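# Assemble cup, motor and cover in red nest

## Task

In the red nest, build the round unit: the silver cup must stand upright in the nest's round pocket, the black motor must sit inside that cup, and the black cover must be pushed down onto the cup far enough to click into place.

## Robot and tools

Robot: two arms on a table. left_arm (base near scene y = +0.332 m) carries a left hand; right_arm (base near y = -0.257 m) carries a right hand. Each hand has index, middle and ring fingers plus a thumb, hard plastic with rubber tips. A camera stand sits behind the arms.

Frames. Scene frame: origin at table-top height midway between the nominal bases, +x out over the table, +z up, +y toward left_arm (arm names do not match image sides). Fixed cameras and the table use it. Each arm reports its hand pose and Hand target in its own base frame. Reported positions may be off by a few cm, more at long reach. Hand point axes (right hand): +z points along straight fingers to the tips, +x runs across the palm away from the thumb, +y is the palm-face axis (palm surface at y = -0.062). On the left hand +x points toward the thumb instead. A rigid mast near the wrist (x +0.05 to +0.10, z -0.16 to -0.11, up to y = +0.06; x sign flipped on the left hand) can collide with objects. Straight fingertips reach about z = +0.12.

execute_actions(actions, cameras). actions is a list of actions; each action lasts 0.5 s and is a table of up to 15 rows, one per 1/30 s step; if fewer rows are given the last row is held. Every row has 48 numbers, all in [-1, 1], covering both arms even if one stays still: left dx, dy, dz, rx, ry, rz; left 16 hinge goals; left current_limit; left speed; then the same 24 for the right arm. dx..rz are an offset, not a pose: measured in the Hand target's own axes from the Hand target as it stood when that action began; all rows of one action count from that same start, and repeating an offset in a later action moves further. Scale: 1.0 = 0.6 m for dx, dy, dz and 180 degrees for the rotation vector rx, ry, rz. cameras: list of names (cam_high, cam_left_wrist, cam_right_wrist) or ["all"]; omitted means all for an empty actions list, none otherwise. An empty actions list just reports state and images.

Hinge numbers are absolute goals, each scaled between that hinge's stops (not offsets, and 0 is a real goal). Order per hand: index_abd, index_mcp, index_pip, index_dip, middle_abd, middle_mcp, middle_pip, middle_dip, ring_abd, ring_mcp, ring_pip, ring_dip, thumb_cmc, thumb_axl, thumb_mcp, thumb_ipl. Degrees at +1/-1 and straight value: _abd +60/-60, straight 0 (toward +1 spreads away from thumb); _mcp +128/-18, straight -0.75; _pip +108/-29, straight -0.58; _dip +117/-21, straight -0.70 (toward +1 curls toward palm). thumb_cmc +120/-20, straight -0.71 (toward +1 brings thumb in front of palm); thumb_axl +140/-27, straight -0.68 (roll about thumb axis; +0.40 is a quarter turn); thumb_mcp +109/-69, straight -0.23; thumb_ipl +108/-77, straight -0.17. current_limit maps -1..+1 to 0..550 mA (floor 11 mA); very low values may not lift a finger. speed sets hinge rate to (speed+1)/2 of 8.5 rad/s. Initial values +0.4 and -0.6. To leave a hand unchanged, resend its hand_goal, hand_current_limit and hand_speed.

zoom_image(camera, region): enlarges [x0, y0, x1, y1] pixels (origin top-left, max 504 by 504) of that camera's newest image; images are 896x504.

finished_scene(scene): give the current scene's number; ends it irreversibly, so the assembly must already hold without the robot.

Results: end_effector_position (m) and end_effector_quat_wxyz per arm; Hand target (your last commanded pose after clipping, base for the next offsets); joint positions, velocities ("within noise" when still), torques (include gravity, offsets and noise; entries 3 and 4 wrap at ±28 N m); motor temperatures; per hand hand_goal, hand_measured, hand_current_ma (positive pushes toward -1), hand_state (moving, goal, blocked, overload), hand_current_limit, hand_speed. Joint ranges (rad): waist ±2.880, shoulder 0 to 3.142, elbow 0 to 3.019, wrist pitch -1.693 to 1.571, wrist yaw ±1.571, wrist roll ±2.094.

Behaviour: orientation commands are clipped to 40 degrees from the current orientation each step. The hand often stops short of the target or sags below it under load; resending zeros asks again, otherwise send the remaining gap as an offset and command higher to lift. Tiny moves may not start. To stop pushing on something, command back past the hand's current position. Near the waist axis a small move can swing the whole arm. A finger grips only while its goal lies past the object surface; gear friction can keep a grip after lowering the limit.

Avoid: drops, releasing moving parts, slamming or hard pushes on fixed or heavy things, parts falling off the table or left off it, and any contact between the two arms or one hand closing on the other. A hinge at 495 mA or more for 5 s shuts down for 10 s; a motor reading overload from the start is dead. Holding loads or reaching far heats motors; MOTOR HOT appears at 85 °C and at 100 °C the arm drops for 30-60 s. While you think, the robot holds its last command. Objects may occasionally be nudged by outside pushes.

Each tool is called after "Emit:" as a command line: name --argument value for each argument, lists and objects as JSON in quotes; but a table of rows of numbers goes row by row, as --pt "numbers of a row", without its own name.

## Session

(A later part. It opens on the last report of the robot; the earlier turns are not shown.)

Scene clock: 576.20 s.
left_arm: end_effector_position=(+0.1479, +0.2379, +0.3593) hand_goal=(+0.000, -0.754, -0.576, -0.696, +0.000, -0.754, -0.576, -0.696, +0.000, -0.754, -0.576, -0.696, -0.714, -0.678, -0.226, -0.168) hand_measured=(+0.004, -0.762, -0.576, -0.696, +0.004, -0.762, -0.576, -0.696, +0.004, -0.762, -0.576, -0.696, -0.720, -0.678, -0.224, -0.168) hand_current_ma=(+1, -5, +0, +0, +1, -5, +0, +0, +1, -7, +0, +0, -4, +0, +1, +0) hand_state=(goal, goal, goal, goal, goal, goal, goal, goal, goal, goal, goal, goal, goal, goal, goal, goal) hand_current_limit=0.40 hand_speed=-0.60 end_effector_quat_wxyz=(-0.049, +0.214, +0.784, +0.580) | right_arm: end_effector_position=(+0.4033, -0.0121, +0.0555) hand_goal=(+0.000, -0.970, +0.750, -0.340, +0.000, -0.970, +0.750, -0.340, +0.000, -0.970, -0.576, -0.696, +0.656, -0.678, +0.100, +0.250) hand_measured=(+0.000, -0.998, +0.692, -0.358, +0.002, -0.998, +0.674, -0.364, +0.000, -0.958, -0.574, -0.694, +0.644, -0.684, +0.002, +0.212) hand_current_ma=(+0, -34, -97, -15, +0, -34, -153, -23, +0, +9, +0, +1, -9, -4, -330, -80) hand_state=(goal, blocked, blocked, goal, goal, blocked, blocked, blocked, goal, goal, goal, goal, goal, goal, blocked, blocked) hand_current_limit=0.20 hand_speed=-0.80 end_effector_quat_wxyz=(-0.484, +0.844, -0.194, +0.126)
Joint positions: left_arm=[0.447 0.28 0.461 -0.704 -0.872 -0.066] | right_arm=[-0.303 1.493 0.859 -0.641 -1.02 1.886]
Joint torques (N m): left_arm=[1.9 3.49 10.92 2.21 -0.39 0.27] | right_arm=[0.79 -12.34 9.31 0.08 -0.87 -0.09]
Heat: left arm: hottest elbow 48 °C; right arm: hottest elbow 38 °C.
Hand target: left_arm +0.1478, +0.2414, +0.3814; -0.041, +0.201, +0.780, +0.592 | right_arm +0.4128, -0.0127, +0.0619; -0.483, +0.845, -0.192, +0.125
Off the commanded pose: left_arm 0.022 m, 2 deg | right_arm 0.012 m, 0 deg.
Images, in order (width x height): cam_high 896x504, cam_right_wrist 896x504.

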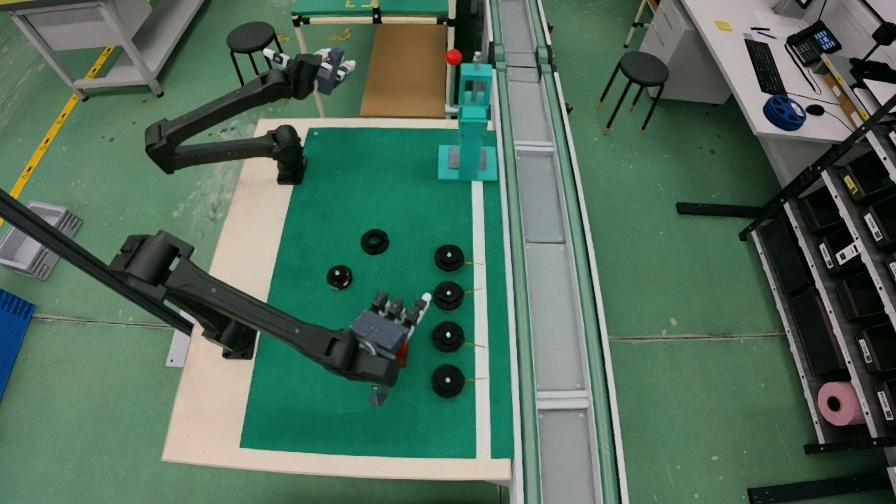

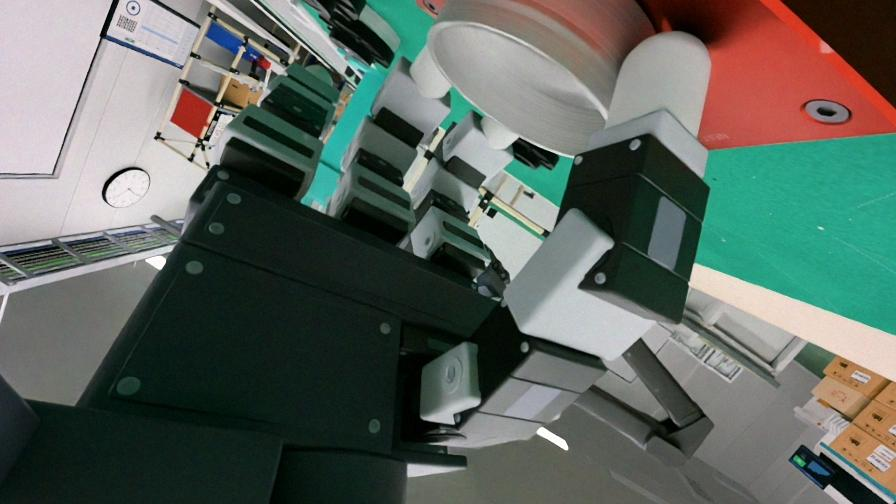

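Emit:
execute_actions --actions '[[[0,0,0,0,0,0,0,-0.754,-0.576,-0.696,0,-0.754,-0.576,-0.696,0,-0.754,-0.576,-0.696,-0.714,-0.678,-0.226,-0.168,0.4,-0.6,0,-0.0144,-0.0084,0,0,0,0,-0.97,0.75,-0.34,0,-0.97,0.75,-0.34,0,-0.97,-0.576,-0.696,0.657,-0.678,0.1,0.25,0.2,-0.8]],[[0,0,0,0,0,0,0,-0.754,-0.576,-0.696,0,-0.754,-0.576,-0.696,0,-0.754,-0.576,-0.696,-0.714,-0.678,-0.226,-0.168,0.4,-0.6,0,0,0,0,0,0,0,-0.97,0.75,-0.34,0,-0.97,0.75,-0.34,0,-0.97,-0.576,-0.696,0.657,-0.678,0.1,0.25,0.2,-0.8]]]' --cameras '["cam_right_wrist"]'

Scene clock: 584.17 s.
left_arm: end_effector_position=(+0.1479, +0.2379, +0.3593) hand_goal=(+0.000, -0.754, -0.576, -0.696, +0.000, -0.754, -0.576, -0.696, +0.000, -0.754, -0.576, -0.696, -0.714, -0.678, -0.226, -0.168) hand_measured=(+0.004, -0.762, -0.576, -0.696, +0.004, -0.762, -0.576, -0.696, +0.004, -0.762, -0.576, -0.696, -0.720, -0.678, -0.224, -0.168) hand_current_ma=(+1, -5, +0, +0, +1, -5, +0, +0, +1, -7, +0, +0, -4, +0, +1, +0) hand_state=(goal, goal, goal, goal, goal, goal, goal, goal, goal, goal, goal, goal, goal, goal, goal, goal) hand_current_limit=0.40 hand_speed=-0.60 end_effector_quat_wxyz=(-0.049, +0.214, +0.784, +0.580) | right_arm: end_effector_position=(+0.3985, -0.0109, +0.0567) hand_goal=(+0.000, -0.970, +0.750, -0.340, +0.000, -0.970, +0.750, -0.340, +0.000, -0.970, -0.576, -0.696, +0.656, -0.678, +0.100, +0.250) hand_measured=(+0.000, -0.998, +0.692, -0.358, +0.002, -0.998, +0.674, -0.366, +0.000, -0.958, -0.574, -0.694, +0.644, -0.682, +0.002, +0.212) hand_current_ma=(+0, -34, -97, -15, +0, -34, -153, -26, +0, +9, +0, +1, -7, -3, -330, -80) hand_state=(goal, blocked, blocked, goal, goal, blocked, blocked, blocked, goal, goal, goal, goal, goal, goal, blocked, blocked) hand_current_limit=0.20 hand_speed=-0.80 end_effector_quat_wxyz=(-0.484, +0.844, -0.201, +0.114)
Joint positions: left_arm=[0.447 0.28 0.461 -0.704 -0.872 -0.066] | right_arm=[-0.303 1.493 0.865 -0.675 -1.018 1.885]
Joint torques (N m): left_arm=[2.02 3.55 10.92 2.21 -0.39 0.26] | right_arm=[0.85 -13.86 9.74 0.18 -0.95 -0.09]
Heat: left arm: hottest elbow 48 °C; right arm: hottest elbow 40 °C.
Hand target: left_arm +0.1478, +0.2414, +0.3814; -0.041, +0.201, +0.780, +0.592 | right_arm +0.4125, -0.0126, +0.0719; -0.483, +0.845, -0.192, +0.125
Off the commanded pose: left_arm 0.022 m, 2 deg | right_arm 0.021 m, 2 deg.
Images, in order (width x height): cam_right_wrist 896x504.

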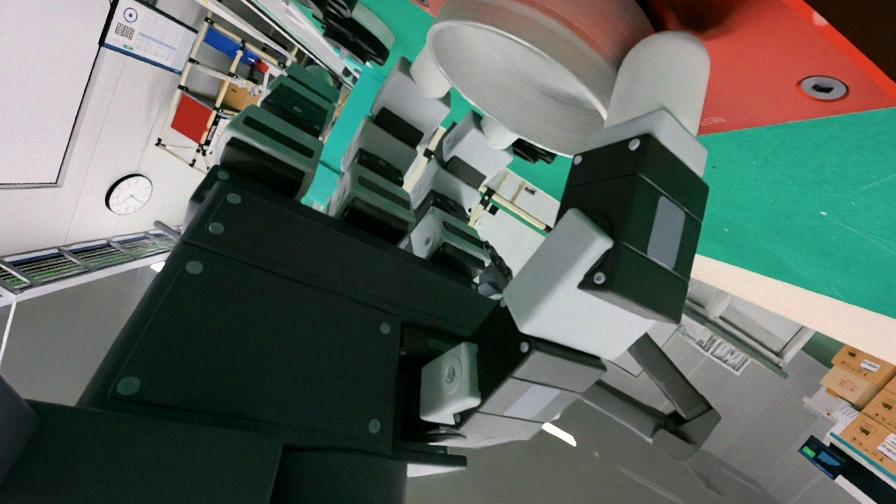

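Emit:
execute_actions --actions '[[[0,0,0,0,0,0,0,-0.754,-0.576,-0.696,0,-0.754,-0.576,-0.696,0,-0.754,-0.576,-0.696,-0.714,-0.678,-0.226,-0.168,0.4,-0.6,0,-0.0144,-0.0084,0,0,0,0,-0.97,0.75,-0.34,0,-0.97,0.75,-0.34,0,-0.97,-0.576,-0.696,0.657,-0.678,0.1,0.25,0.2,-0.8]],[[0,0,0,0,0,0,0,-0.754,-0.576,-0.696,0,-0.754,-0.576,-0.696,0,-0.754,-0.576,-0.696,-0.714,-0.678,-0.226,-0.168,0.4,-0.6,0,0,0,0,0,0,0,-0.97,0.75,-0.34,0,-0.97,0.75,-0.34,0,-0.97,-0.576,-0.696,0.657,-0.678,0.1,0.25,0.2,-0.8]]]' --cameras '["cam_right_wrist"]'

Scene clock: 589.73 s.
left_arm: end_effector_position=(+0.1479, +0.2379, +0.3593) hand_goal=(+0.000, -0.754, -0.576, -0.696, +0.000, -0.754, -0.576, -0.696, +0.000, -0.754, -0.576, -0.696, -0.714, -0.678, -0.226, -0.168) hand_measured=(+0.004, -0.762, -0.576, -0.696, +0.004, -0.762, -0.576, -0.696, +0.004, -0.762, -0.576, -0.696, -0.720, -0.678, -0.224, -0.168) hand_current_ma=(+1, -5, +0, +0, +1, -5, +0, +0, +1, -7, +0, +0, -4, +0, +1, +0) hand_state=(goal, goal, goal, goal, goal, goal, goal, goal, goal, goal, goal, goal, goal, goal, goal, goal) hand_current_limit=0.40 hand_speed=-0.60 end_effector_quat_wxyz=(-0.049, +0.214, +0.784, +0.580) | right_arm: end_effector_position=(+0.3931, -0.0092, +0.0586) hand_goal=(+0.000, -0.970, +0.750, -0.340, +0.000, -0.970, +0.750, -0.340, +0.000, -0.970, -0.576, -0.696, +0.656, -0.678, +0.100, +0.250) hand_measured=(+0.000, -0.998, +0.692, -0.358, +0.002, -0.998, +0.674, -0.366, +0.000, -0.958, -0.574, -0.694, +0.644, -0.684, +0.002, +0.212) hand_current_ma=(+0, -34, -97, -16, +0, -34, -153, -26, +0, +9, +0, +1, -8, -3, -330, -80) hand_state=(goal, blocked, blocked, goal, goal, blocked, blocked, blocked, goal, goal, goal, goal, goal, goal, blocked, blocked) hand_current_limit=0.20 hand_speed=-0.80 end_effector_quat_wxyz=(-0.485, +0.844, -0.207, +0.103)
Joint positions: left_arm=[0.447 0.28 0.461 -0.704 -0.872 -0.066] | right_arm=[-0.303 1.49 0.87 -0.709 -1.018 1.885]
Joint torques (N m): left_arm=[1.96 3.49 10.92 2.18 -0.39 0.27] | right_arm=[0.97 -15.09 10.25 0.25 -0.96 -0.08]
Heat: left arm: hottest elbow 48 °C; right arm: hottest elbow 42 °C.
Hand target: left_arm +0.1478, +0.2414, +0.3814; -0.041, +0.201, +0.780, +0.592 | right_arm +0.4123, -0.0125, +0.0820; -0.483, +0.845, -0.192, +0.125
Off the commanded pose: left_arm 0.022 m, 2 deg | right_arm 0.030 m, 3 deg.
Images, in order (width x height): cam_right_wrist 896x504.

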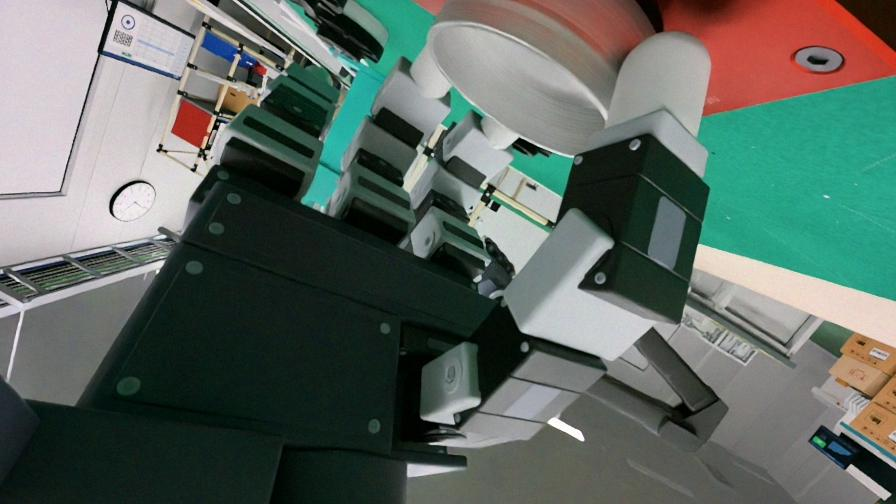

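Emit:
execute_actions --actions '[[[0,0,0,0,0,0,0,-0.754,-0.576,-0.696,0,-0.754,-0.576,-0.696,0,-0.754,-0.576,-0.696,-0.714,-0.678,-0.226,-0.168,0.4,-0.6,0,-0.0144,-0.0084,0,0,0,0,-0.97,0.75,-0.34,0,-0.97,0.75,-0.34,0,-0.97,-0.576,-0.696,0.657,-0.678,0.1,0.25,0.2,-0.8]]]' --cameras '["cam_right_wrist","cam_high"]'

Scene clock: 594.63 s.
left_arm: end_effector_position=(+0.1479, +0.2379, +0.3593) hand_goal=(+0.000, -0.754, -0.576, -0.696, +0.000, -0.754, -0.576, -0.696, +0.000, -0.754, -0.576, -0.696, -0.714, -0.678, -0.226, -0.168) hand_measured=(+0.004, -0.762, -0.576, -0.696, +0.004, -0.762, -0.576, -0.696, +0.004, -0.762, -0.576, -0.696, -0.720, -0.678, -0.224, -0.168) hand_current_ma=(+1, -5, +0, +0, +1, -5, +0, +0, +1, -7, +0, +0, -4, +0, +1, +0) hand_state=(goal, goal, goal, goal, goal, goal, goal, goal, goal, goal, goal, goal, goal, goal, goal, goal) hand_current_limit=0.40 hand_speed=-0.60 end_effector_quat_wxyz=(-0.049, +0.214, +0.784, +0.580) | right_arm: end_effector_position=(+0.3942, -0.0096, +0.0701) hand_goal=(+0.000, -0.970, +0.750, -0.340, +0.000, -0.970, +0.750, -0.340, +0.000, -0.970, -0.576, -0.696, +0.656, -0.678, +0.100, +0.250) hand_measured=(+0.000, -0.998, +0.692, -0.358, +0.002, -0.998, +0.674, -0.366, +0.000, -0.958, -0.574, -0.694, +0.644, -0.684, +0.002, +0.212) hand_current_ma=(+0, -34, -97, -16, +0, -34, -153, -26, +0, +9, +0, +1, -8, -3, -330, -80) hand_state=(goal, blocked, blocked, goal, goal, blocked, blocked, blocked, goal, goal, goal, goal, goal, goal, blocked, blocked) hand_current_limit=0.20 hand_speed=-0.80 end_effector_quat_wxyz=(-0.484, +0.844, -0.206, +0.105)
Joint positions: left_arm=[0.447 0.28 0.461 -0.704 -0.872 -0.066] | right_arm=[-0.303 1.471 0.885 -0.738 -1.018 1.885]
Joint torques (N m): left_arm=[1.96 3.55 10.92 2.21 -0.39 0.26] | right_arm=[0.97 -14.62 10.36 0.29 -0.99 -0.08]
Heat: left arm: hottest elbow 48 °C; right arm: hottest elbow 43 °C.
Hand target: left_arm +0.1478, +0.2414, +0.3814; -0.041, +0.201, +0.780, +0.592 | right_arm +0.4121, -0.0124, +0.0920; -0.483, +0.845, -0.192, +0.125
Off the commanded pose: left_arm 0.022 m, 2 deg | right_arm 0.028 m, 3 deg.
Images, in order (width x height): cam_high 896x504, cam_right_wrist 896x504.

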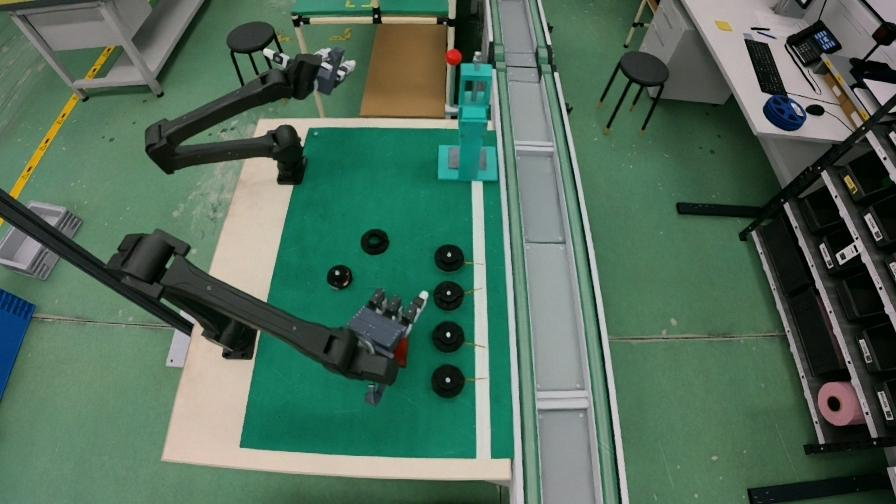

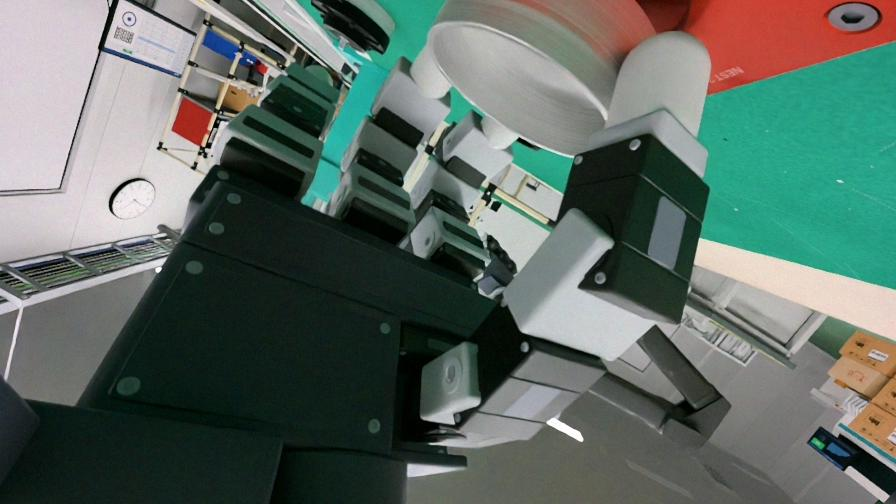

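Emit:
zoom_image --camera "cam_right_wrist" --region '[400, 0, 896, 120]'

Emit:
zoom_image --camera "cam_right_wrist" --region '[630, 0, 770, 80]'

Emit:
zoom_image --camera "cam_high" --region '[340, 280, 440, 410]'

Scaled by 1.016 from the camera's 896x504 image, which has a finer 1280x720 frame.

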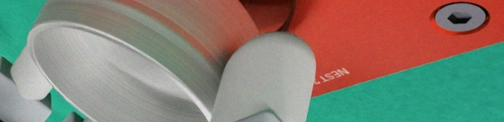

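Scaled by 3.600 from the camera's 896x504 image, which has a finer 1280x720 frame.

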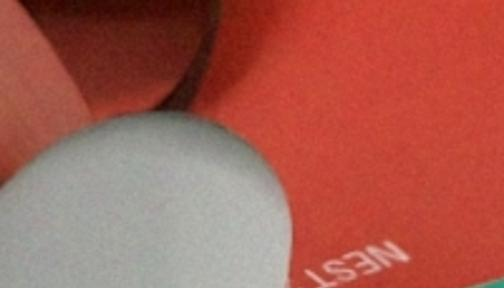

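Scaled by 3.877 from the camera's 896x504 image, which has a finer 1280x720 frame.

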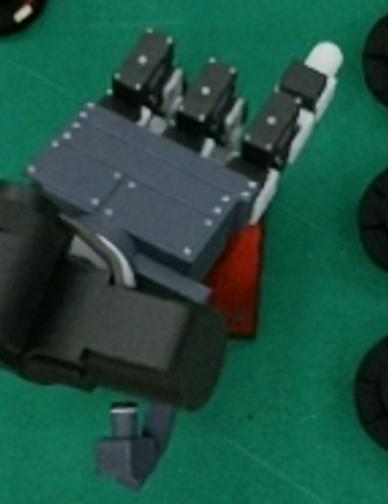

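Emit:
execute_actions --actions '[[[0,0,0,0,0,0,0,-0.754,-0.576,-0.696,0,-0.754,-0.576,-0.696,0,-0.754,-0.576,-0.696,-0.714,-0.678,-0.226,-0.168,0.4,-0.6,-0.0035,0.0156,0.016,0,0,0,0,-0.97,0.75,-0.34,0,-0.97,0.75,-0.34,0,-0.97,-0.576,-0.696,0.657,-0.678,0.1,0.25,0.2,-0.8]],[[0,0,0,0,0,0,0,-0.754,-0.576,-0.696,0,-0.754,-0.576,-0.696,0,-0.754,-0.576,-0.696,-0.714,-0.678,-0.226,-0.168,0.4,-0.6,-0.0035,0.0156,0.016,0,0,0,0,-0.97,0.75,-0.34,0,-0.97,0.75,-0.34,0,-0.97,-0.576,-0.696,0.657,-0.678,0.1,0.25,0.2,-0.8]],[[0,0,0,0,0,0,0,-0.754,-0.576,-0.696,0,-0.754,-0.576,-0.696,0,-0.754,-0.576,-0.696,-0.714,-0.678,-0.226,-0.168,0.4,-0.6,0,0,0,0,0,0,0,-0.97,0.75,-0.34,0,-0.97,0.75,-0.34,0,-0.97,-0.576,-0.696,0.657,-0.678,0.1,0.25,0.2,-0.8]]]'

Scene clock: 668.53 s.
left_arm: end_effector_position=(+0.1479, +0.2379, +0.3593) hand_goal=(+0.000, -0.754, -0.576, -0.696, +0.000, -0.754, -0.576, -0.696, +0.000, -0.754, -0.576, -0.696, -0.714, -0.678, -0.226, -0.168) hand_measured=(+0.004, -0.762, -0.576, -0.696, +0.004, -0.762, -0.576, -0.696, +0.004, -0.762, -0.576, -0.696, -0.720, -0.678, -0.224, -0.168) hand_current_ma=(+1, -5, +0, +0, +1, -5, +0, +0, +1, -7, +0, +0, -4, +0, +1, +0) hand_state=(goal, goal, goal, goal, goal, goal, goal, goal, goal, goal, goal, goal, goal, goal, goal, goal) hand_current_limit=0.40 hand_speed=-0.60 end_effector_quat_wxyz=(-0.049, +0.214, +0.784, +0.580) | right_arm: end_effector_position=(+0.4076, -0.0070, +0.0685) hand_goal=(+0.000, -0.970, +0.750, -0.340, +0.000, -0.970, +0.750, -0.340, +0.000, -0.970, -0.576, -0.696, +0.656, -0.678, +0.100, +0.250) hand_measured=(+0.000, -0.998, +0.692, -0.358, +0.002, -0.998, +0.674, -0.366, +0.000, -0.958, -0.574, -0.694, +0.644, -0.684, +0.002, +0.212) hand_current_ma=(+0, -34, -97, -16, +0, -34, -153, -26, +0, +9, +0, +1, -9, -3, -330, -80) hand_state=(goal, blocked, blocked, goal, goal, blocked, blocked, blocked, goal, goal, goal, goal, goal, goal, blocked, blocked) hand_current_limit=0.20 hand_speed=-0.80 end_effector_quat_wxyz=(-0.483, +0.845, -0.194, +0.125)
Joint positions: left_arm=[0.447 0.28 0.461 -0.704 -0.872 -0.066] | right_arm=[-0.286 1.474 0.88 -0.659 -1.013 1.913]
Joint torques (N m): left_arm=[1.96 3.43 10.92 2.19 -0.39 0.26] | right_arm=[1.08 -12.22 7.42 1.39 -0.92 -0.03]
Motor temperatures (°C): left_arm=[22 23 49 19 22 20] | right_arm=[21 27 46 20 24 20]
Heat: left arm: hottest elbow 49 °C; right arm: hottest elbow 46 °C.
Hand target: left_arm +0.1478, +0.2414, +0.3814; -0.041, +0.201, +0.780, +0.592 | right_arm +0.4121, -0.0044, +0.0660; -0.483, +0.845, -0.192, +0.125
Off the commanded pose: left_arm 0.022 m, 2 deg | right_arm 0.006 m, 0 deg.

Emit:
execute_actions --actions '[[[0,0,0,0,0,0,0,-0.754,-0.576,-0.696,0,-0.754,-0.576,-0.696,0,-0.754,-0.576,-0.696,-0.714,-0.678,-0.226,-0.168,0.4,-0.6,-0.0004,0.0144,0.0084,0,0,0,0,-0.97,0.75,-0.34,0,-0.97,0.75,-0.34,0,-0.97,-0.576,-0.696,0.657,-0.678,0.1,0.25,0.2,-0.8]]]'

Emit:
execute_actions --actions '[[[0,0,0,0,0,0,0,-0.754,-0.576,-0.696,0,-0.754,-0.576,-0.696,0,-0.754,-0.576,-0.696,-0.714,-0.678,-0.226,-0.168,0.4,-0.6,-0.0003,0.0115,0.0067,0,0,0,0,-0.97,0.75,-0.34,0,-0.97,0.75,-0.34,0,-0.97,-0.576,-0.696,0.657,-0.678,0.1,0.25,0.2,-0.8]]]' --cameras '["cam_right_wrist"]'

Scene clock: 674.00 s.
left_arm: end_effector_position=(+0.1479, +0.2379, +0.3593) hand_goal=(+0.000, -0.754, -0.576, -0.696, +0.000, -0.754, -0.576, -0.696, +0.000, -0.754, -0.576, -0.696, -0.714, -0.678, -0.226, -0.168) hand_measured=(+0.004, -0.762, -0.576, -0.696, +0.004, -0.762, -0.576, -0.696, +0.004, -0.762, -0.576, -0.696, -0.720, -0.678, -0.224, -0.168) hand_current_ma=(+1, -5, +0, +0, +1, -5, +0, +0, +1, -7, +0, +0, -4, +0, +1, +0) hand_state=(goal, goal, goal, goal, goal, goal, goal, goal, goal, goal, goal, goal, goal, goal, goal, goal) hand_current_limit=0.40 hand_speed=-0.60 end_effector_quat_wxyz=(-0.049, +0.214, +0.784, +0.580) | right_arm: end_effector_position=(+0.4070, -0.0070, +0.0571) hand_goal=(+0.000, -0.970, +0.750, -0.340, +0.000, -0.970, +0.750, -0.340, +0.000, -0.970, -0.576, -0.696, +0.656, -0.678, +0.100, +0.250) hand_measured=(+0.000, -0.998, +0.692, -0.358, +0.002, -0.998, +0.674, -0.366, +0.000, -0.958, -0.574, -0.694, +0.644, -0.684, +0.002, +0.212) hand_current_ma=(+0, -34, -97, -16, +0, -34, -153, -26, +0, +9, +0, +1, -9, -3, -330, -80) hand_state=(goal, blocked, blocked, goal, goal, blocked, blocked, blocked, goal, goal, goal, goal, goal, goal, blocked, blocked) hand_current_limit=0.20 hand_speed=-0.80 end_effector_quat_wxyz=(-0.482, +0.845, -0.195, +0.123)
Joint positions: left_arm=[0.447 0.28 0.461 -0.704 -0.872 -0.066] | right_arm=[-0.286 1.494 0.866 -0.629 -1.012 1.913]
Joint torques (N m): left_arm=[1.96 3.49 10.91 2.21 -0.39 0.26] | right_arm=[1.08 -12.51 7.36 1.43 -0.95 -0.04]
Heat: left arm: hottest elbow 49 °C; right arm: hottest elbow 46 °C.
Hand target: left_arm +0.1478, +0.2414, +0.3814; -0.041, +0.201, +0.780, +0.592 | right_arm +0.4121, -0.0045, +0.0560; -0.483, +0.845, -0.192, +0.125
Off the commanded pose: left_arm 0.022 m, 2 deg | right_arm 0.006 m, 0 deg.

Scene clock: 674.70 s.
left_arm: end_effector_position=(+0.1479, +0.2379, +0.3593) hand_goal=(+0.000, -0.754, -0.576, -0.696, +0.000, -0.754, -0.576, -0.696, +0.000, -0.754, -0.576, -0.696, -0.714, -0.678, -0.226, -0.168) hand_measured=(+0.004, -0.762, -0.576, -0.696, +0.004, -0.762, -0.576, -0.696, +0.004, -0.762, -0.576, -0.696, -0.720, -0.678, -0.224, -0.168) hand_current_ma=(+1, -5, +0, +0, +1, -5, +0, +0, +1, -7, +0, +0, -4, +0, +1, +0) hand_state=(goal, goal, goal, goal, goal, goal, goal, goal, goal, goal, goal, goal, goal, goal, goal, goal) hand_current_limit=0.40 hand_speed=-0.60 end_effector_quat_wxyz=(-0.049, +0.214, +0.784, +0.580) | right_arm: end_effector_position=(+0.4092, -0.0073, +0.0562) hand_goal=(+0.000, -0.970, +0.750, -0.340, +0.000, -0.970, +0.750, -0.340, +0.000, -0.970, -0.576, -0.696, +0.656, -0.678, +0.100, +0.250) hand_measured=(+0.000, -0.998, +0.692, -0.360, +0.002, -0.998, +0.676, -0.366, +0.000, -0.958, -0.574, -0.694, +0.640, -0.686, +0.002, +0.212) hand_current_ma=(+0, -34, -97, -18, +0, -34, -148, -26, +0, +9, +0, +1, -12, -6, -330, -80) hand_state=(goal, blocked, blocked, blocked, goal, blocked, blocked, blocked, goal, goal, goal, goal, goal, goal, blocked, blocked) hand_current_limit=0.20 hand_speed=-0.80 end_effector_quat_wxyz=(-0.483, +0.844, -0.195, +0.128)
Joint positions: left_arm=[0.447 0.28 0.461 -0.704 -0.872 -0.066] | right_arm=[-0.286 1.495 0.863 -0.609 -1.012 1.922]
Joint torques (N m): left_arm=[1.96 3.55 10.92 2.22 -0.39 0.27] | right_arm=[1.08 -11.46 6.87 1.57 -0.93 -0.12]
Heat: left arm: hottest elbow 49 °C; right arm: hottest elbow 46 °C.
Hand target: left_arm +0.1478, +0.2414, +0.3814; -0.041, +0.201, +0.780, +0.592 | right_arm +0.4123, -0.0045, +0.0481; -0.483, +0.845, -0.192, +0.125
Off the commanded pose: left_arm 0.022 m, 2 deg | right_arm 0.009 m, 1 deg.
Images, in order (width x height): cam_right_wrist 896x504.

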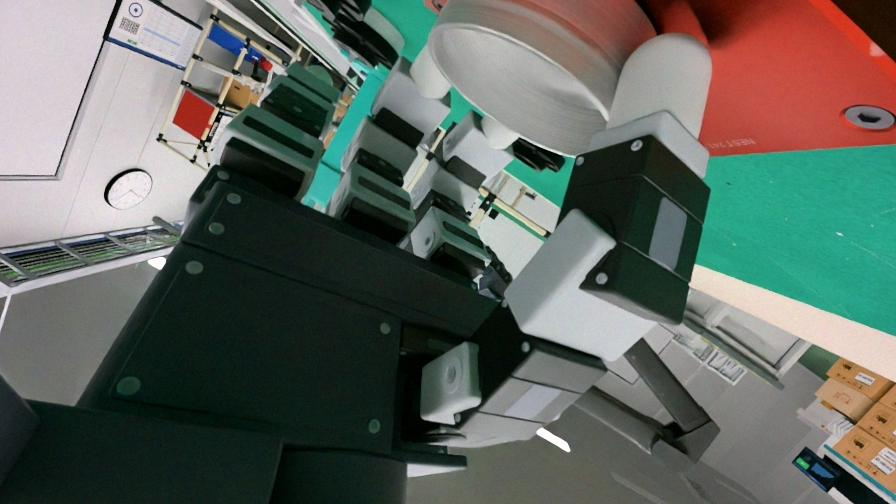

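Emit:
zoom_image --camera "cam_right_wrist" --region '[620, 0, 780, 80]'

Scaled by 3.150 from the camera's 896x504 image, which has a finer 1280x720 frame.

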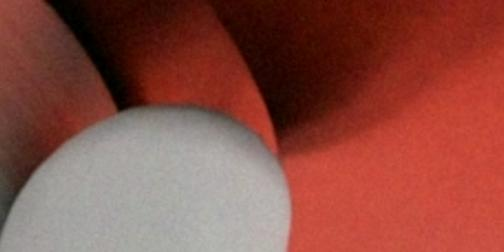

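Emit:
execute_actions --actions '[[[0,0,0,0,0,0,0,-0.754,-0.576,-0.696,0,-0.754,-0.576,-0.696,0,-0.754,-0.576,-0.696,-0.714,-0.678,-0.226,-0.168,0.4,-0.6,0.0006,-0.0194,-0.0112,0,0,0,0,-0.97,0.75,-0.34,0,-0.97,0.75,-0.34,0,-0.97,-0.576,-0.696,0.657,-0.678,0.1,0.25,0.2,-0.8]],[[0,0,0,0,0,0,0,-0.754,-0.576,-0.696,0,-0.754,-0.576,-0.696,0,-0.754,-0.576,-0.696,-0.714,-0.678,-0.226,-0.168,0.4,-0.6,0.0006,-0.0194,-0.0112,0,0,0,0,-0.97,0.75,-0.34,0,-0.97,0.75,-0.34,0,-0.97,-0.576,-0.696,0.657,-0.678,0.1,0.25,0.2,-0.8]],[[0,0,0,0,0,0,0,-0.754,-0.576,-0.696,0,-0.754,-0.576,-0.696,0,-0.754,-0.576,-0.696,-0.714,-0.678,-0.226,-0.168,0.4,-0.6,0.0011,0.0061,-0.0104,-0.022,0,0,0,-0.97,0.75,-0.34,0,-0.97,0.75,-0.34,0,-0.97,-0.576,-0.696,0.657,-0.678,0.1,0.25,0.2,-0.8]],[[0,0,0,0,0,0,0,-0.754,-0.576,-0.696,0,-0.754,-0.576,-0.696,0,-0.754,-0.576,-0.696,-0.714,-0.678,-0.226,-0.168,0.4,-0.6,0.0011,0.0061,-0.0104,-0.022,0,0,0,-0.97,0.75,-0.34,0,-0.97,0.75,-0.34,0,-0.97,-0.576,-0.696,0.657,-0.678,0.1,0.25,0.2,-0.8]],[[0,0,0,0,0,0,0,-0.754,-0.576,-0.696,0,-0.754,-0.576,-0.696,0,-0.754,-0.576,-0.696,-0.714,-0.678,-0.226,-0.168,0.4,-0.6,0,0,0,0,0,0,0,-0.97,0.75,-0.34,0,-0.97,0.75,-0.34,0,-0.97,-0.576,-0.696,0.657,-0.678,0.1,0.25,0.2,-0.8]]]' --cameras '["cam_right_wrist","cam_high"]'

Scene clock: 714.60 s.
left_arm: end_effector_position=(+0.1479, +0.2379, +0.3593) hand_goal=(+0.000, -0.754, -0.576, -0.696, +0.000, -0.754, -0.576, -0.696, +0.000, -0.754, -0.576, -0.696, -0.714, -0.678, -0.226, -0.168) hand_measured=(+0.004, -0.762, -0.576, -0.696, +0.004, -0.762, -0.576, -0.696, +0.004, -0.762, -0.576, -0.696, -0.720, -0.678, -0.224, -0.168) hand_current_ma=(+1, -5, +0, +0, +1, -5, +0, +0, +1, -7, +0, +0, -4, +0, +1, +0) hand_state=(goal, goal, goal, goal, goal, goal, goal, goal, goal, goal, goal, goal, goal, goal, goal, goal) hand_current_limit=0.40 hand_speed=-0.60 end_effector_quat_wxyz=(-0.049, +0.214, +0.784, +0.580) | right_arm: end_effector_position=(+0.3927, -0.0141, +0.0602) hand_goal=(+0.000, -0.970, +0.750, -0.340, +0.000, -0.970, +0.750, -0.340, +0.000, -0.970, -0.576, -0.696, +0.656, -0.678, +0.100, +0.250) hand_measured=(+0.000, -0.998, +0.692, -0.360, +0.002, -0.998, +0.676, -0.366, +0.000, -0.958, -0.574, -0.694, +0.642, -0.686, +0.002, +0.212) hand_current_ma=(+0, -34, -97, -19, +0, -34, -148, -29, +0, +9, +0, +1, -11, -5, -330, -80) hand_state=(goal, blocked, blocked, blocked, goal, blocked, blocked, blocked, goal, goal, goal, goal, goal, goal, blocked, blocked) hand_current_limit=0.20 hand_speed=-0.80 end_effector_quat_wxyz=(-0.429, +0.873, -0.211, +0.096)
Joint positions: left_arm=[0.447 0.28 0.461 -0.704 -0.872 -0.066] | right_arm=[-0.261 1.472 0.894 -0.747 -0.885 1.901]
Joint torques (N m): left_arm=[1.96 3.55 10.93 2.21 -0.39 0.26] | right_arm=[0.85 -13.92 9.87 0.17 -0.41 -0.16]
Heat: left arm: hottest elbow 49 °C; right arm: hottest elbow 43 °C.
Hand target: left_arm +0.1478, +0.2414, +0.3814; -0.041, +0.201, +0.780, +0.592 | right_arm +0.4069, -0.0180, +0.0753; -0.423, +0.877, -0.200, +0.111
Off the commanded pose: left_arm 0.022 m, 2 deg | right_arm 0.021 m, 2 deg.
Images, in order (width x height): cam_high 896x504, cam_right_wrist 896x504.

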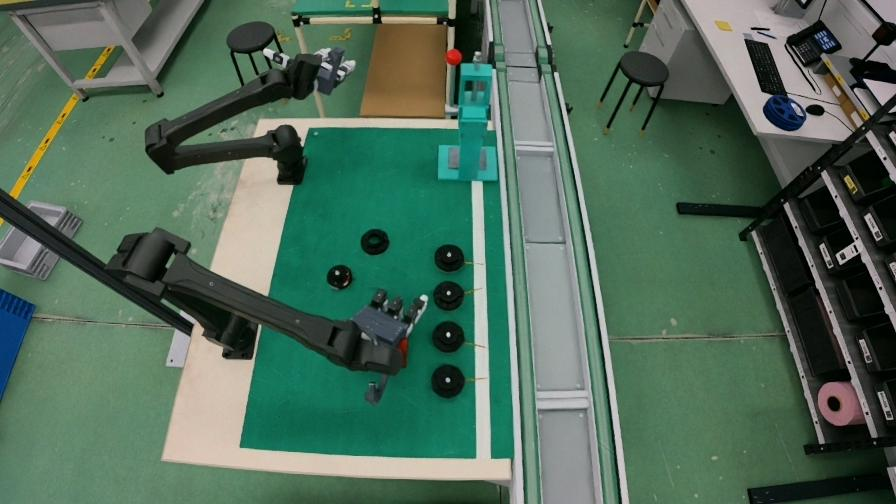

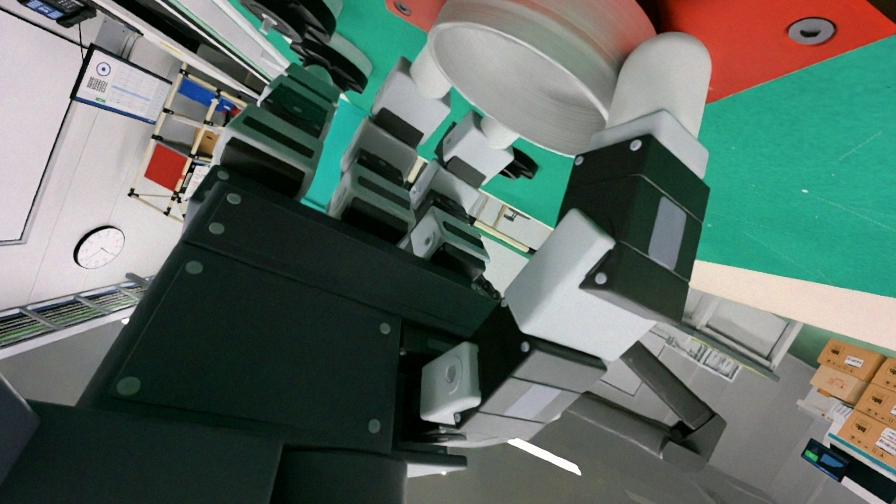

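Emit:
zoom_image --camera "cam_right_wrist" --region '[580, 0, 740, 80]'

Emit:
zoom_image --camera "cam_right_wrist" --region '[380, 0, 580, 100]'

Scaled by 3.150 from the camera's 896x504 image, which has a finer 1280x720 frame.

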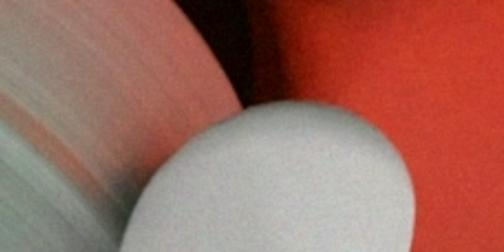

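Scaled by 2.520 from the camera's 896x504 image, which has a finer 1280x720 frame.

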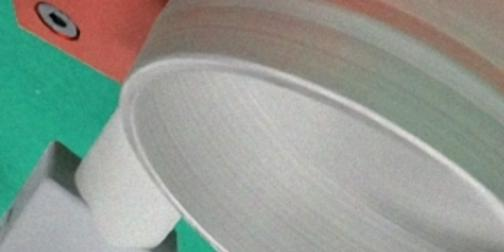

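Emit:
execute_actions --actions '[[[0,0,0,0,0,0,0,-0.754,-0.576,-0.696,0,-0.754,-0.576,-0.696,0,-0.754,-0.576,-0.696,-0.714,-0.678,-0.226,-0.168,0.4,-0.6,-0.0042,0.021,0.0143,0,0,0,0,-0.97,0.75,-0.34,0,-0.97,0.75,-0.34,0,-0.97,-0.576,-0.696,0.657,-0.678,0.1,0.25,0.2,-0.8]],[[0,0,0,0,0,0,0,-0.754,-0.576,-0.696,0,-0.754,-0.576,-0.696,0,-0.754,-0.576,-0.696,-0.714,-0.678,-0.226,-0.168,0.4,-0.6,0,0,0,0,0,0,0,-0.97,0.75,-0.34,0,-0.97,0.75,-0.34,0,-0.97,-0.576,-0.696,0.657,-0.678,0.1,0.25,0.2,-0.8]]]' --cameras '["cam_right_wrist"]'

Emit:
zoom_image --camera "cam_right_wrist" --region '[580, 0, 740, 80]'

Scene clock: 740.67 s.
left_arm: end_effector_position=(+0.1479, +0.2379, +0.3593) hand_goal=(+0.000, -0.754, -0.576, -0.696, +0.000, -0.754, -0.576, -0.696, +0.000, -0.754, -0.576, -0.696, -0.714, -0.678, -0.226, -0.168) hand_measured=(+0.004, -0.762, -0.576, -0.696, +0.004, -0.762, -0.576, -0.696, +0.004, -0.762, -0.576, -0.696, -0.720, -0.678, -0.224, -0.168) hand_current_ma=(+1, -5, +0, +0, +1, -5, +0, +0, +1, -7, +0, +0, -4, +0, +1, +0) hand_state=(goal, goal, goal, goal, goal, goal, goal, goal, goal, goal, goal, goal, goal, goal, goal, goal) hand_current_limit=0.40 hand_speed=-0.60 end_effector_quat_wxyz=(-0.049, +0.214, +0.784, +0.580) | right_arm: end_effector_position=(+0.3940, -0.0147, +0.0602) hand_goal=(+0.000, -0.970, +0.750, -0.340, +0.000, -0.970, +0.750, -0.340, +0.000, -0.970, -0.576, -0.696, +0.656, -0.678, +0.100, +0.250) hand_measured=(+0.000, -0.998, +0.692, -0.360, +0.002, -0.998, +0.676, -0.366, +0.000, -0.958, -0.574, -0.694, +0.642, -0.686, +0.002, +0.212) hand_current_ma=(+0, -34, -97, -19, +0, -34, -148, -29, +0, +9, +0, +1, -11, -5, -330, -80) hand_state=(goal, blocked, blocked, blocked, goal, blocked, blocked, blocked, goal, goal, goal, goal, goal, goal, blocked, blocked) hand_current_limit=0.20 hand_speed=-0.80 end_effector_quat_wxyz=(-0.428, +0.874, -0.209, +0.099)
Joint positions: left_arm=[0.447 0.28 0.461 -0.704 -0.872 -0.066] | right_arm=[-0.261 1.472 0.894 -0.741 -0.884 1.9]
Joint torques (N m): left_arm=[1.96 3.49 10.91 2.22 -0.39 0.27] | right_arm=[0.5 -12.34 7.98 1.51 -0.47 -0.18]
Heat: left arm: hottest elbow 50 °C; right arm: hottest elbow 49 °C.
Hand target: left_arm +0.1478, +0.2414, +0.3814; -0.041, +0.201, +0.780, +0.592 | right_arm +0.4045, -0.0180, +0.0600; -0.423, +0.877, -0.200, +0.111
Off the commanded pose: left_arm 0.022 m, 2 deg | right_arm 0.011 m, 2 deg.
Images, in order (width x height): cam_right_wrist 896x504.

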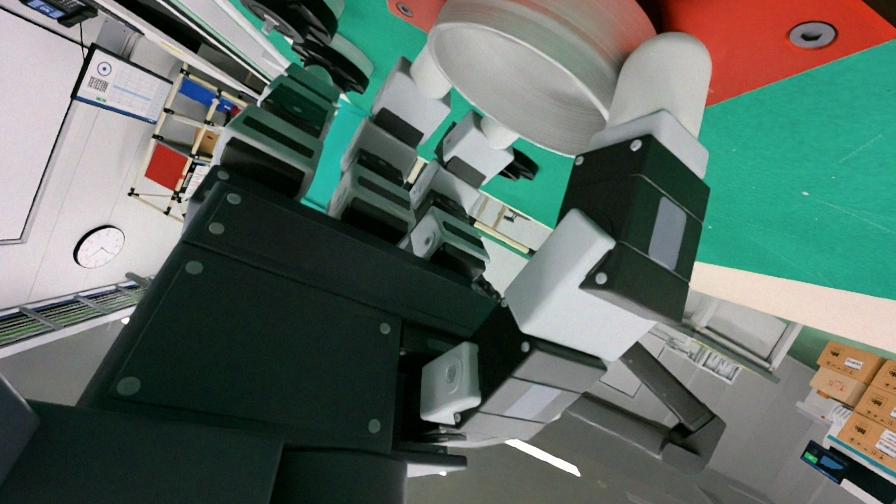

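Scaled by 3.150 from the camera's 896x504 image, which has a finer 1280x720 frame.

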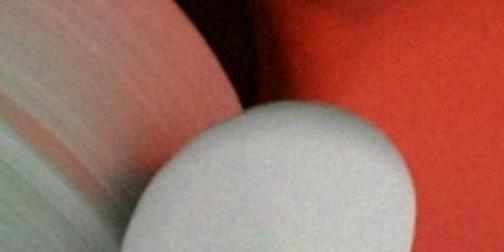

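Emit:
execute_actions --actions '[[[0,0,0,0,0,0,0,-0.754,-0.576,-0.696,0,-0.754,-0.576,-0.696,0,-0.754,-0.576,-0.696,-0.714,-0.678,-0.226,-0.168,0.4,-0.6,-0.0003,0.0079,0.0062,0,0,0,0,-0.97,0.75,-0.34,0,-0.97,0.75,-0.34,0,-0.97,-0.576,-0.696,0.657,-0.678,0.1,0.25,0.2,-0.8]],[[0,0,0,0,0,0,0,-0.754,-0.576,-0.696,0,-0.754,-0.576,-0.696,0,-0.754,-0.576,-0.696,-0.714,-0.678,-0.226,-0.168,0.4,-0.6,0,0,0,0,0,0,0,-0.97,0.75,-0.34,0,-0.97,0.75,-0.34,0,-0.97,-0.576,-0.696,0.657,-0.678,0.1,0.25,0.2,-0.8]]]'

Emit:
execute_actions --actions '[[[0,0,0,0,0,0,0,-0.754,-0.576,-0.696,0,-0.754,-0.576,-0.696,0,-0.754,-0.576,-0.696,-0.714,-0.678,-0.226,-0.168,0.4,-0.6,-0.0003,0.0079,0.0062,0,0,0,0,-0.97,0.75,-0.34,0,-0.97,0.75,-0.34,0,-0.97,-0.576,-0.696,0.657,-0.678,0.1,0.25,0.2,-0.8]],[[0,0,0,0,0,0,0,-0.754,-0.576,-0.696,0,-0.754,-0.576,-0.696,0,-0.754,-0.576,-0.696,-0.714,-0.678,-0.226,-0.168,0.4,-0.6,0,0,0,0,0,0,0,-0.97,0.75,-0.34,0,-0.97,0.75,-0.34,0,-0.97,-0.576,-0.696,0.657,-0.678,0.1,0.25,0.2,-0.8]]]' --cameras '["cam_right_wrist"]'

Emit:
zoom_image --camera "cam_right_wrist" --region '[580, 0, 740, 80]'

Scene clock: 749.80 s.
left_arm: end_effector_position=(+0.1479, +0.2379, +0.3593) hand_goal=(+0.000, -0.754, -0.576, -0.696, +0.000, -0.754, -0.576, -0.696, +0.000, -0.754, -0.576, -0.696, -0.714, -0.678, -0.226, -0.168) hand_measured=(+0.004, -0.762, -0.576, -0.696, +0.004, -0.762, -0.576, -0.696, +0.004, -0.762, -0.576, -0.696, -0.720, -0.678, -0.224, -0.168) hand_current_ma=(+1, -5, +0, +0, +1, -5, +0, +0, +1, -7, +0, +0, -4, +0, +1, +0) hand_state=(goal, goal, goal, goal, goal, goal, goal, goal, goal, goal, goal, goal, goal, goal, goal, goal) hand_current_limit=0.40 hand_speed=-0.60 end_effector_quat_wxyz=(-0.049, +0.214, +0.784, +0.580) | right_arm: end_effector_position=(+0.3983, -0.0164, +0.0599) hand_goal=(+0.000, -0.970, +0.750, -0.340, +0.000, -0.970, +0.750, -0.340, +0.000, -0.970, -0.576, -0.696, +0.656, -0.678, +0.100, +0.250) hand_measured=(+0.000, -0.998, +0.692, -0.360, +0.002, -0.998, +0.676, -0.366, +0.000, -0.958, -0.574, -0.694, +0.642, -0.686, +0.002, +0.212) hand_current_ma=(+0, -34, -97, -19, +0, -34, -148, -29, +0, +9, +0, +1, -11, -5, -330, -80) hand_state=(goal, blocked, blocked, blocked, goal, blocked, blocked, blocked, goal, goal, goal, goal, goal, goal, blocked, blocked) hand_current_limit=0.20 hand_speed=-0.80 end_effector_quat_wxyz=(-0.426, +0.874, -0.206, +0.107)
Joint positions: left_arm=[0.447 0.28 0.461 -0.704 -0.872 -0.066] | right_arm=[-0.261 1.473 0.894 -0.723 -0.881 1.9]
Joint torques (N m): left_arm=[1.96 3.49 10.92 2.19 -0.39 0.26] | right_arm=[0.56 -11.58 7.39 1.5 -0.62 -0.19]
Heat: left arm: hottest elbow 50 °C; right arm: hottest elbow 49 °C.
Hand target: left_arm +0.1478, +0.2414, +0.3814; -0.041, +0.201, +0.780, +0.592 | right_arm +0.4045, -0.0179, +0.0540; -0.423, +0.877, -0.200, +0.111
Off the commanded pose: left_arm 0.022 m, 2 deg | right_arm 0.009 m, 1 deg.

Scene clock: 751.00 s.
left_arm: end_effector_position=(+0.1479, +0.2379, +0.3593) hand_goal=(+0.000, -0.754, -0.576, -0.696, +0.000, -0.754, -0.576, -0.696, +0.000, -0.754, -0.576, -0.696, -0.714, -0.678, -0.226, -0.168) hand_measured=(+0.004, -0.762, -0.576, -0.696, +0.004, -0.762, -0.576, -0.696, +0.004, -0.762, -0.576, -0.696, -0.720, -0.678, -0.224, -0.168) hand_current_ma=(+1, -5, +0, +0, +1, -5, +0, +0, +1, -7, +0, +0, -4, +0, +1, +0) hand_state=(goal, goal, goal, goal, goal, goal, goal, goal, goal, goal, goal, goal, goal, goal, goal, goal) hand_current_limit=0.40 hand_speed=-0.60 end_effector_quat_wxyz=(-0.049, +0.214, +0.784, +0.580) | right_arm: end_effector_position=(+0.3992, -0.0162, +0.0590) hand_goal=(+0.000, -0.970, +0.750, -0.340, +0.000, -0.970, +0.750, -0.340, +0.000, -0.970, -0.576, -0.696, +0.656, -0.678, +0.100, +0.250) hand_measured=(+0.000, -0.998, +0.694, -0.360, +0.002, -0.998, +0.682, -0.366, +0.000, -0.958, -0.574, -0.694, +0.638, -0.688, +0.002, +0.210) hand_current_ma=(+0, -34, -93, -19, +0, -34, -128, -29, +0, +9, +0, +1, -15, -8, -330, -89) hand_state=(goal, blocked, blocked, blocked, goal, blocked, blocked, blocked, goal, goal, goal, goal, goal, goal, blocked, blocked) hand_current_limit=0.20 hand_speed=-0.80 end_effector_quat_wxyz=(-0.427, +0.874, -0.204, +0.110)
Joint positions: left_arm=[0.447 0.28 0.461 -0.704 -0.872 -0.066] | right_arm=[-0.261 1.473 0.891 -0.713 -0.883 1.9]
Joint torques (N m): left_arm=[2.02 3.49 10.92 2.19 -0.39 0.27] | right_arm=[0.67 -10.75 7.04 1.77 -0.51 -0.19]
Heat: left arm: hottest elbow 50 °C; right arm: hottest elbow 49 °C.
Hand target: left_arm +0.1478, +0.2414, +0.3814; -0.041, +0.201, +0.780, +0.592 | right_arm +0.4046, -0.0180, +0.0481; -0.423, +0.877, -0.200, +0.112
Off the commanded pose: left_arm 0.022 m, 2 deg | right_arm 0.012 m, 1 deg.
Images, in order (width x height): cam_right_wrist 896x504.

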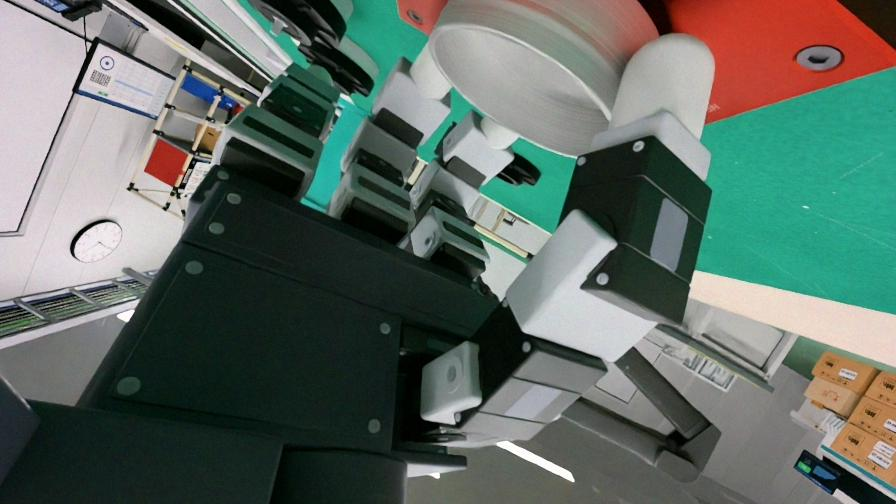

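Scaled by 3.150 from the camera's 896x504 image, which has a finer 1280x720 frame.

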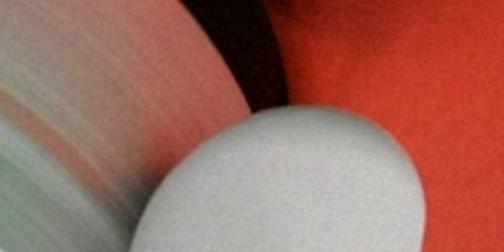

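Emit:
execute_actions --actions '[[[0,0,0,0,0,0,0,-0.754,-0.576,-0.696,0,-0.754,-0.576,-0.696,0,-0.754,-0.576,-0.696,-0.714,-0.678,-0.226,-0.168,0.4,-0.6,0.0006,-0.0182,-0.0143,0,0,0,0,-0.97,0.75,-0.34,0,-0.97,0.75,-0.34,0,-0.97,-0.576,-0.696,0.657,-0.678,0.1,0.25,0.2,-0.8]],[[0,0,0,0,0,0,0,-0.754,-0.576,-0.696,0,-0.754,-0.576,-0.696,0,-0.754,-0.576,-0.696,-0.714,-0.678,-0.226,-0.168,0.4,-0.6,-0.0024,-0.0073,0.0093,0.044,0,0,0,-0.97,0.75,-0.34,0,-0.97,0.75,-0.34,0,-0.97,-0.576,-0.696,0.657,-0.678,0.1,0.25,0.2,-0.8]],[[0,0,0,0,0,0,0,-0.754,-0.576,-0.696,0,-0.754,-0.576,-0.696,0,-0.754,-0.576,-0.696,-0.714,-0.678,-0.226,-0.168,0.4,-0.6,0,0,0,0,0,0,0,-0.97,0.75,-0.34,0,-0.97,0.75,-0.34,0,-0.97,-0.576,-0.696,0.657,-0.678,0.1,0.25,0.2,-0.8]]]' --cameras '["cam_right_wrist"]'

Emit:
zoom_image --camera "cam_right_wrist" --region '[600, 0, 760, 80]'

Scene clock: 769.80 s.
left_arm: end_effector_position=(+0.1479, +0.2379, +0.3593) hand_goal=(+0.000, -0.754, -0.576, -0.696, +0.000, -0.754, -0.576, -0.696, +0.000, -0.754, -0.576, -0.696, -0.714, -0.678, -0.226, -0.168) hand_measured=(+0.004, -0.762, -0.576, -0.696, +0.004, -0.762, -0.576, -0.696, +0.004, -0.762, -0.576, -0.696, -0.720, -0.678, -0.224, -0.168) hand_current_ma=(+1, -5, +0, +0, +1, -5, +0, +0, +1, -7, +0, +0, -4, +0, +1, +0) hand_state=(goal, goal, goal, goal, goal, goal, goal, goal, goal, goal, goal, goal, goal, goal, goal, goal) hand_current_limit=0.40 hand_speed=-0.60 end_effector_quat_wxyz=(-0.049, +0.214, +0.784, +0.580) | right_arm: end_effector_position=(+0.4014, -0.0068, +0.0646) hand_goal=(+0.000, -0.970, +0.750, -0.340, +0.000, -0.970, +0.750, -0.340, +0.000, -0.970, -0.576, -0.696, +0.656, -0.678, +0.100, +0.250) hand_measured=(+0.000, -0.998, +0.694, -0.360, +0.002, -0.998, +0.682, -0.366, +0.000, -0.958, -0.574, -0.694, +0.638, -0.688, +0.002, +0.210) hand_current_ma=(+0, -34, -93, -19, +0, -34, -128, -29, +0, +9, +0, +1, -16, -8, -330, -89) hand_state=(goal, blocked, blocked, blocked, goal, blocked, blocked, blocked, goal, goal, goal, goal, goal, goal, blocked, blocked) hand_current_limit=0.20 hand_speed=-0.80 end_effector_quat_wxyz=(-0.481, +0.847, -0.194, +0.118)
Joint positions: left_arm=[0.447 0.28 0.461 -0.704 -0.872 -0.066] | right_arm=[-0.289 1.475 0.872 -0.678 -1.012 1.893]
Joint torques (N m): left_arm=[1.96 3.43 10.92 2.21 -0.39 0.26] | right_arm=[-0.32 -12.04 7.28 1.36 -1.23 -0.17]
Heat: left arm: hottest elbow 50 °C; right arm: hottest elbow 45 °C.
Hand target: left_arm +0.1478, +0.2414, +0.3814; -0.041, +0.201, +0.780, +0.592 | right_arm +0.4064, -0.0109, +0.0619; -0.483, +0.845, -0.192, +0.125
Off the commanded pose: left_arm 0.022 m, 2 deg | right_arm 0.007 m, 1 deg.
Images, in order (width x height): cam_right_wrist 896x504.

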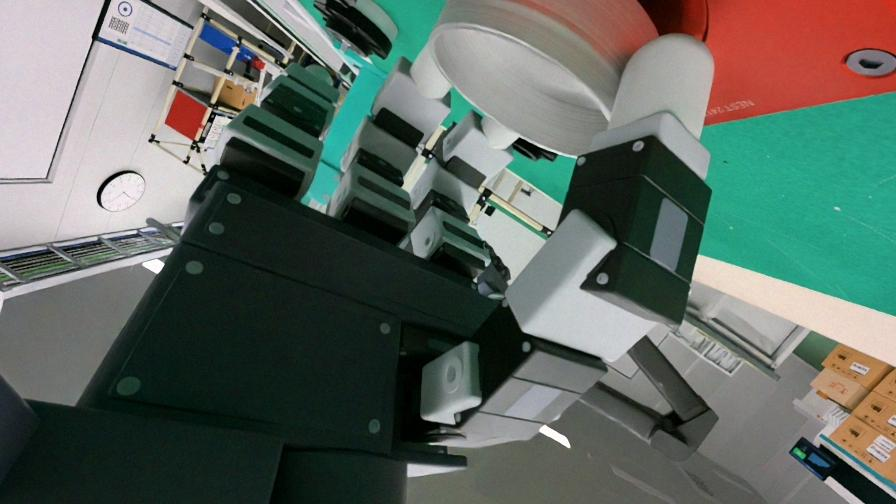

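Scaled by 3.150 from the camera's 896x504 image, which has a finer 1280x720 frame.

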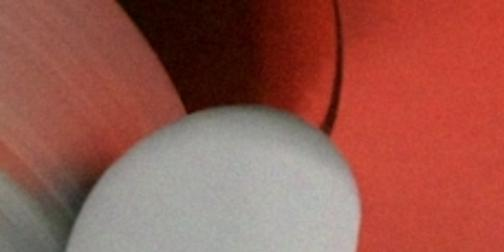

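Emit:
execute_actions --actions '[[[0,0,0,0,0,0,0,-0.754,-0.576,-0.696,0,-0.754,-0.576,-0.696,0,-0.754,-0.576,-0.696,-0.714,-0.678,-0.226,-0.168,0.4,-0.6,0.0028,0.0163,-0.0018,0,0,0,0,-0.97,0.75,-0.34,0,-0.97,0.75,-0.34,0,-0.97,-0.576,-0.696,0.657,-0.678,0.1,0.25,0.2,-0.8]],[[0,0,0,0,0,0,0,-0.754,-0.576,-0.696,0,-0.754,-0.576,-0.696,0,-0.754,-0.576,-0.696,-0.714,-0.678,-0.226,-0.168,0.4,-0.6,0,0,0,0,0,0,0,-0.97,0.75,-0.34,0,-0.97,0.75,-0.34,0,-0.97,-0.576,-0.696,0.657,-0.678,0.1,0.25,0.2,-0.8]]]' --cameras '["cam_right_wrist"]'

Emit:
zoom_image --camera "cam_right_wrist" --region '[600, 0, 760, 80]'

Scene clock: 791.53 s.
left_arm: end_effector_position=(+0.1479, +0.2379, +0.3593) hand_goal=(+0.000, -0.754, -0.576, -0.696, +0.000, -0.754, -0.576, -0.696, +0.000, -0.754, -0.576, -0.696, -0.714, -0.678, -0.226, -0.168) hand_measured=(+0.004, -0.762, -0.576, -0.696, +0.004, -0.762, -0.576, -0.696, +0.004, -0.762, -0.576, -0.696, -0.720, -0.678, -0.224, -0.168) hand_current_ma=(+1, -5, +0, +0, +1, -5, +0, +0, +1, -7, +0, +0, -4, +0, +1, +0) hand_state=(goal, goal, goal, goal, goal, goal, goal, goal, goal, goal, goal, goal, goal, goal, goal, goal) hand_current_limit=0.40 hand_speed=-0.60 end_effector_quat_wxyz=(-0.049, +0.214, +0.784, +0.580) | right_arm: end_effector_position=(+0.4006, -0.0122, +0.0570) hand_goal=(+0.000, -0.970, +0.750, -0.340, +0.000, -0.970, +0.750, -0.340, +0.000, -0.970, -0.576, -0.696, +0.656, -0.678, +0.100, +0.250) hand_measured=(+0.000, -0.998, +0.694, -0.360, +0.002, -0.998, +0.682, -0.368, +0.000, -0.958, -0.574, -0.694, +0.638, -0.688, +0.002, +0.210) hand_current_ma=(+0, -34, -93, -19, +0, -34, -128, -30, +0, +9, +0, +1, -15, -8, -330, -89) hand_state=(goal, blocked, blocked, blocked, goal, blocked, blocked, blocked, goal, goal, goal, goal, goal, goal, blocked, blocked) hand_current_limit=0.20 hand_speed=-0.80 end_effector_quat_wxyz=(-0.483, +0.845, -0.195, +0.117)
Joint positions: left_arm=[0.447 0.28 0.461 -0.704 -0.872 -0.066] | right_arm=[-0.304 1.495 0.87 -0.678 -1.019 1.871]
Joint torques (N m): left_arm=[2.02 3.49 10.92 2.21 -0.39 0.27] | right_arm=[-0.44 -12.16 7.17 1.2 -1.11 -0.23]
Heat: left arm: hottest elbow 50 °C; right arm: hottest elbow 46 °C.
Hand target: left_arm +0.1478, +0.2414, +0.3814; -0.041, +0.201, +0.780, +0.592 | right_arm +0.4054, -0.0170, +0.0540; -0.483, +0.845, -0.192, +0.125
Off the commanded pose: left_arm 0.022 m, 2 deg | right_arm 0.007 m, 1 deg.
Images, in order (width x height): cam_right_wrist 896x504.

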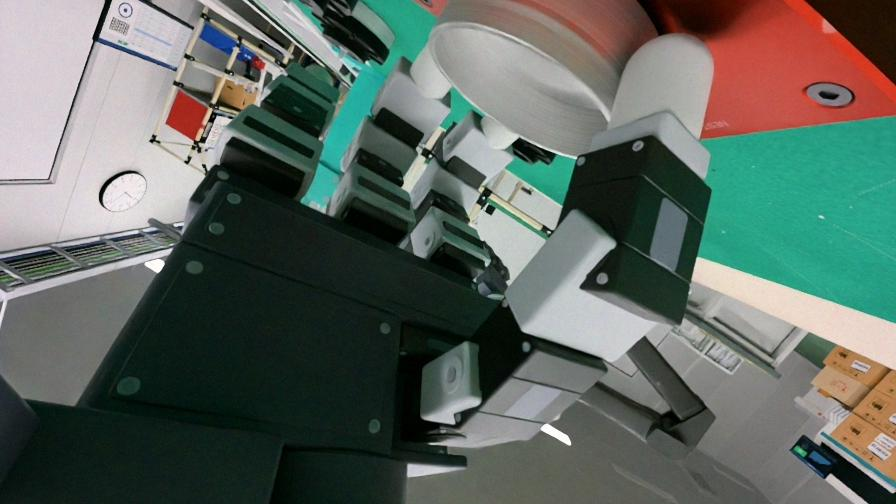

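Scaled by 3.150 from the camera's 896x504 image, which has a finer 1280x720 frame.

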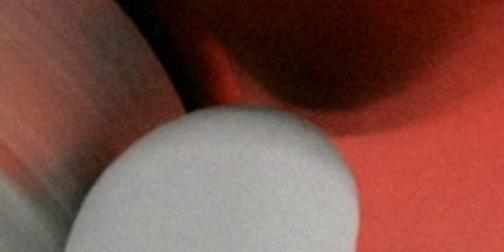

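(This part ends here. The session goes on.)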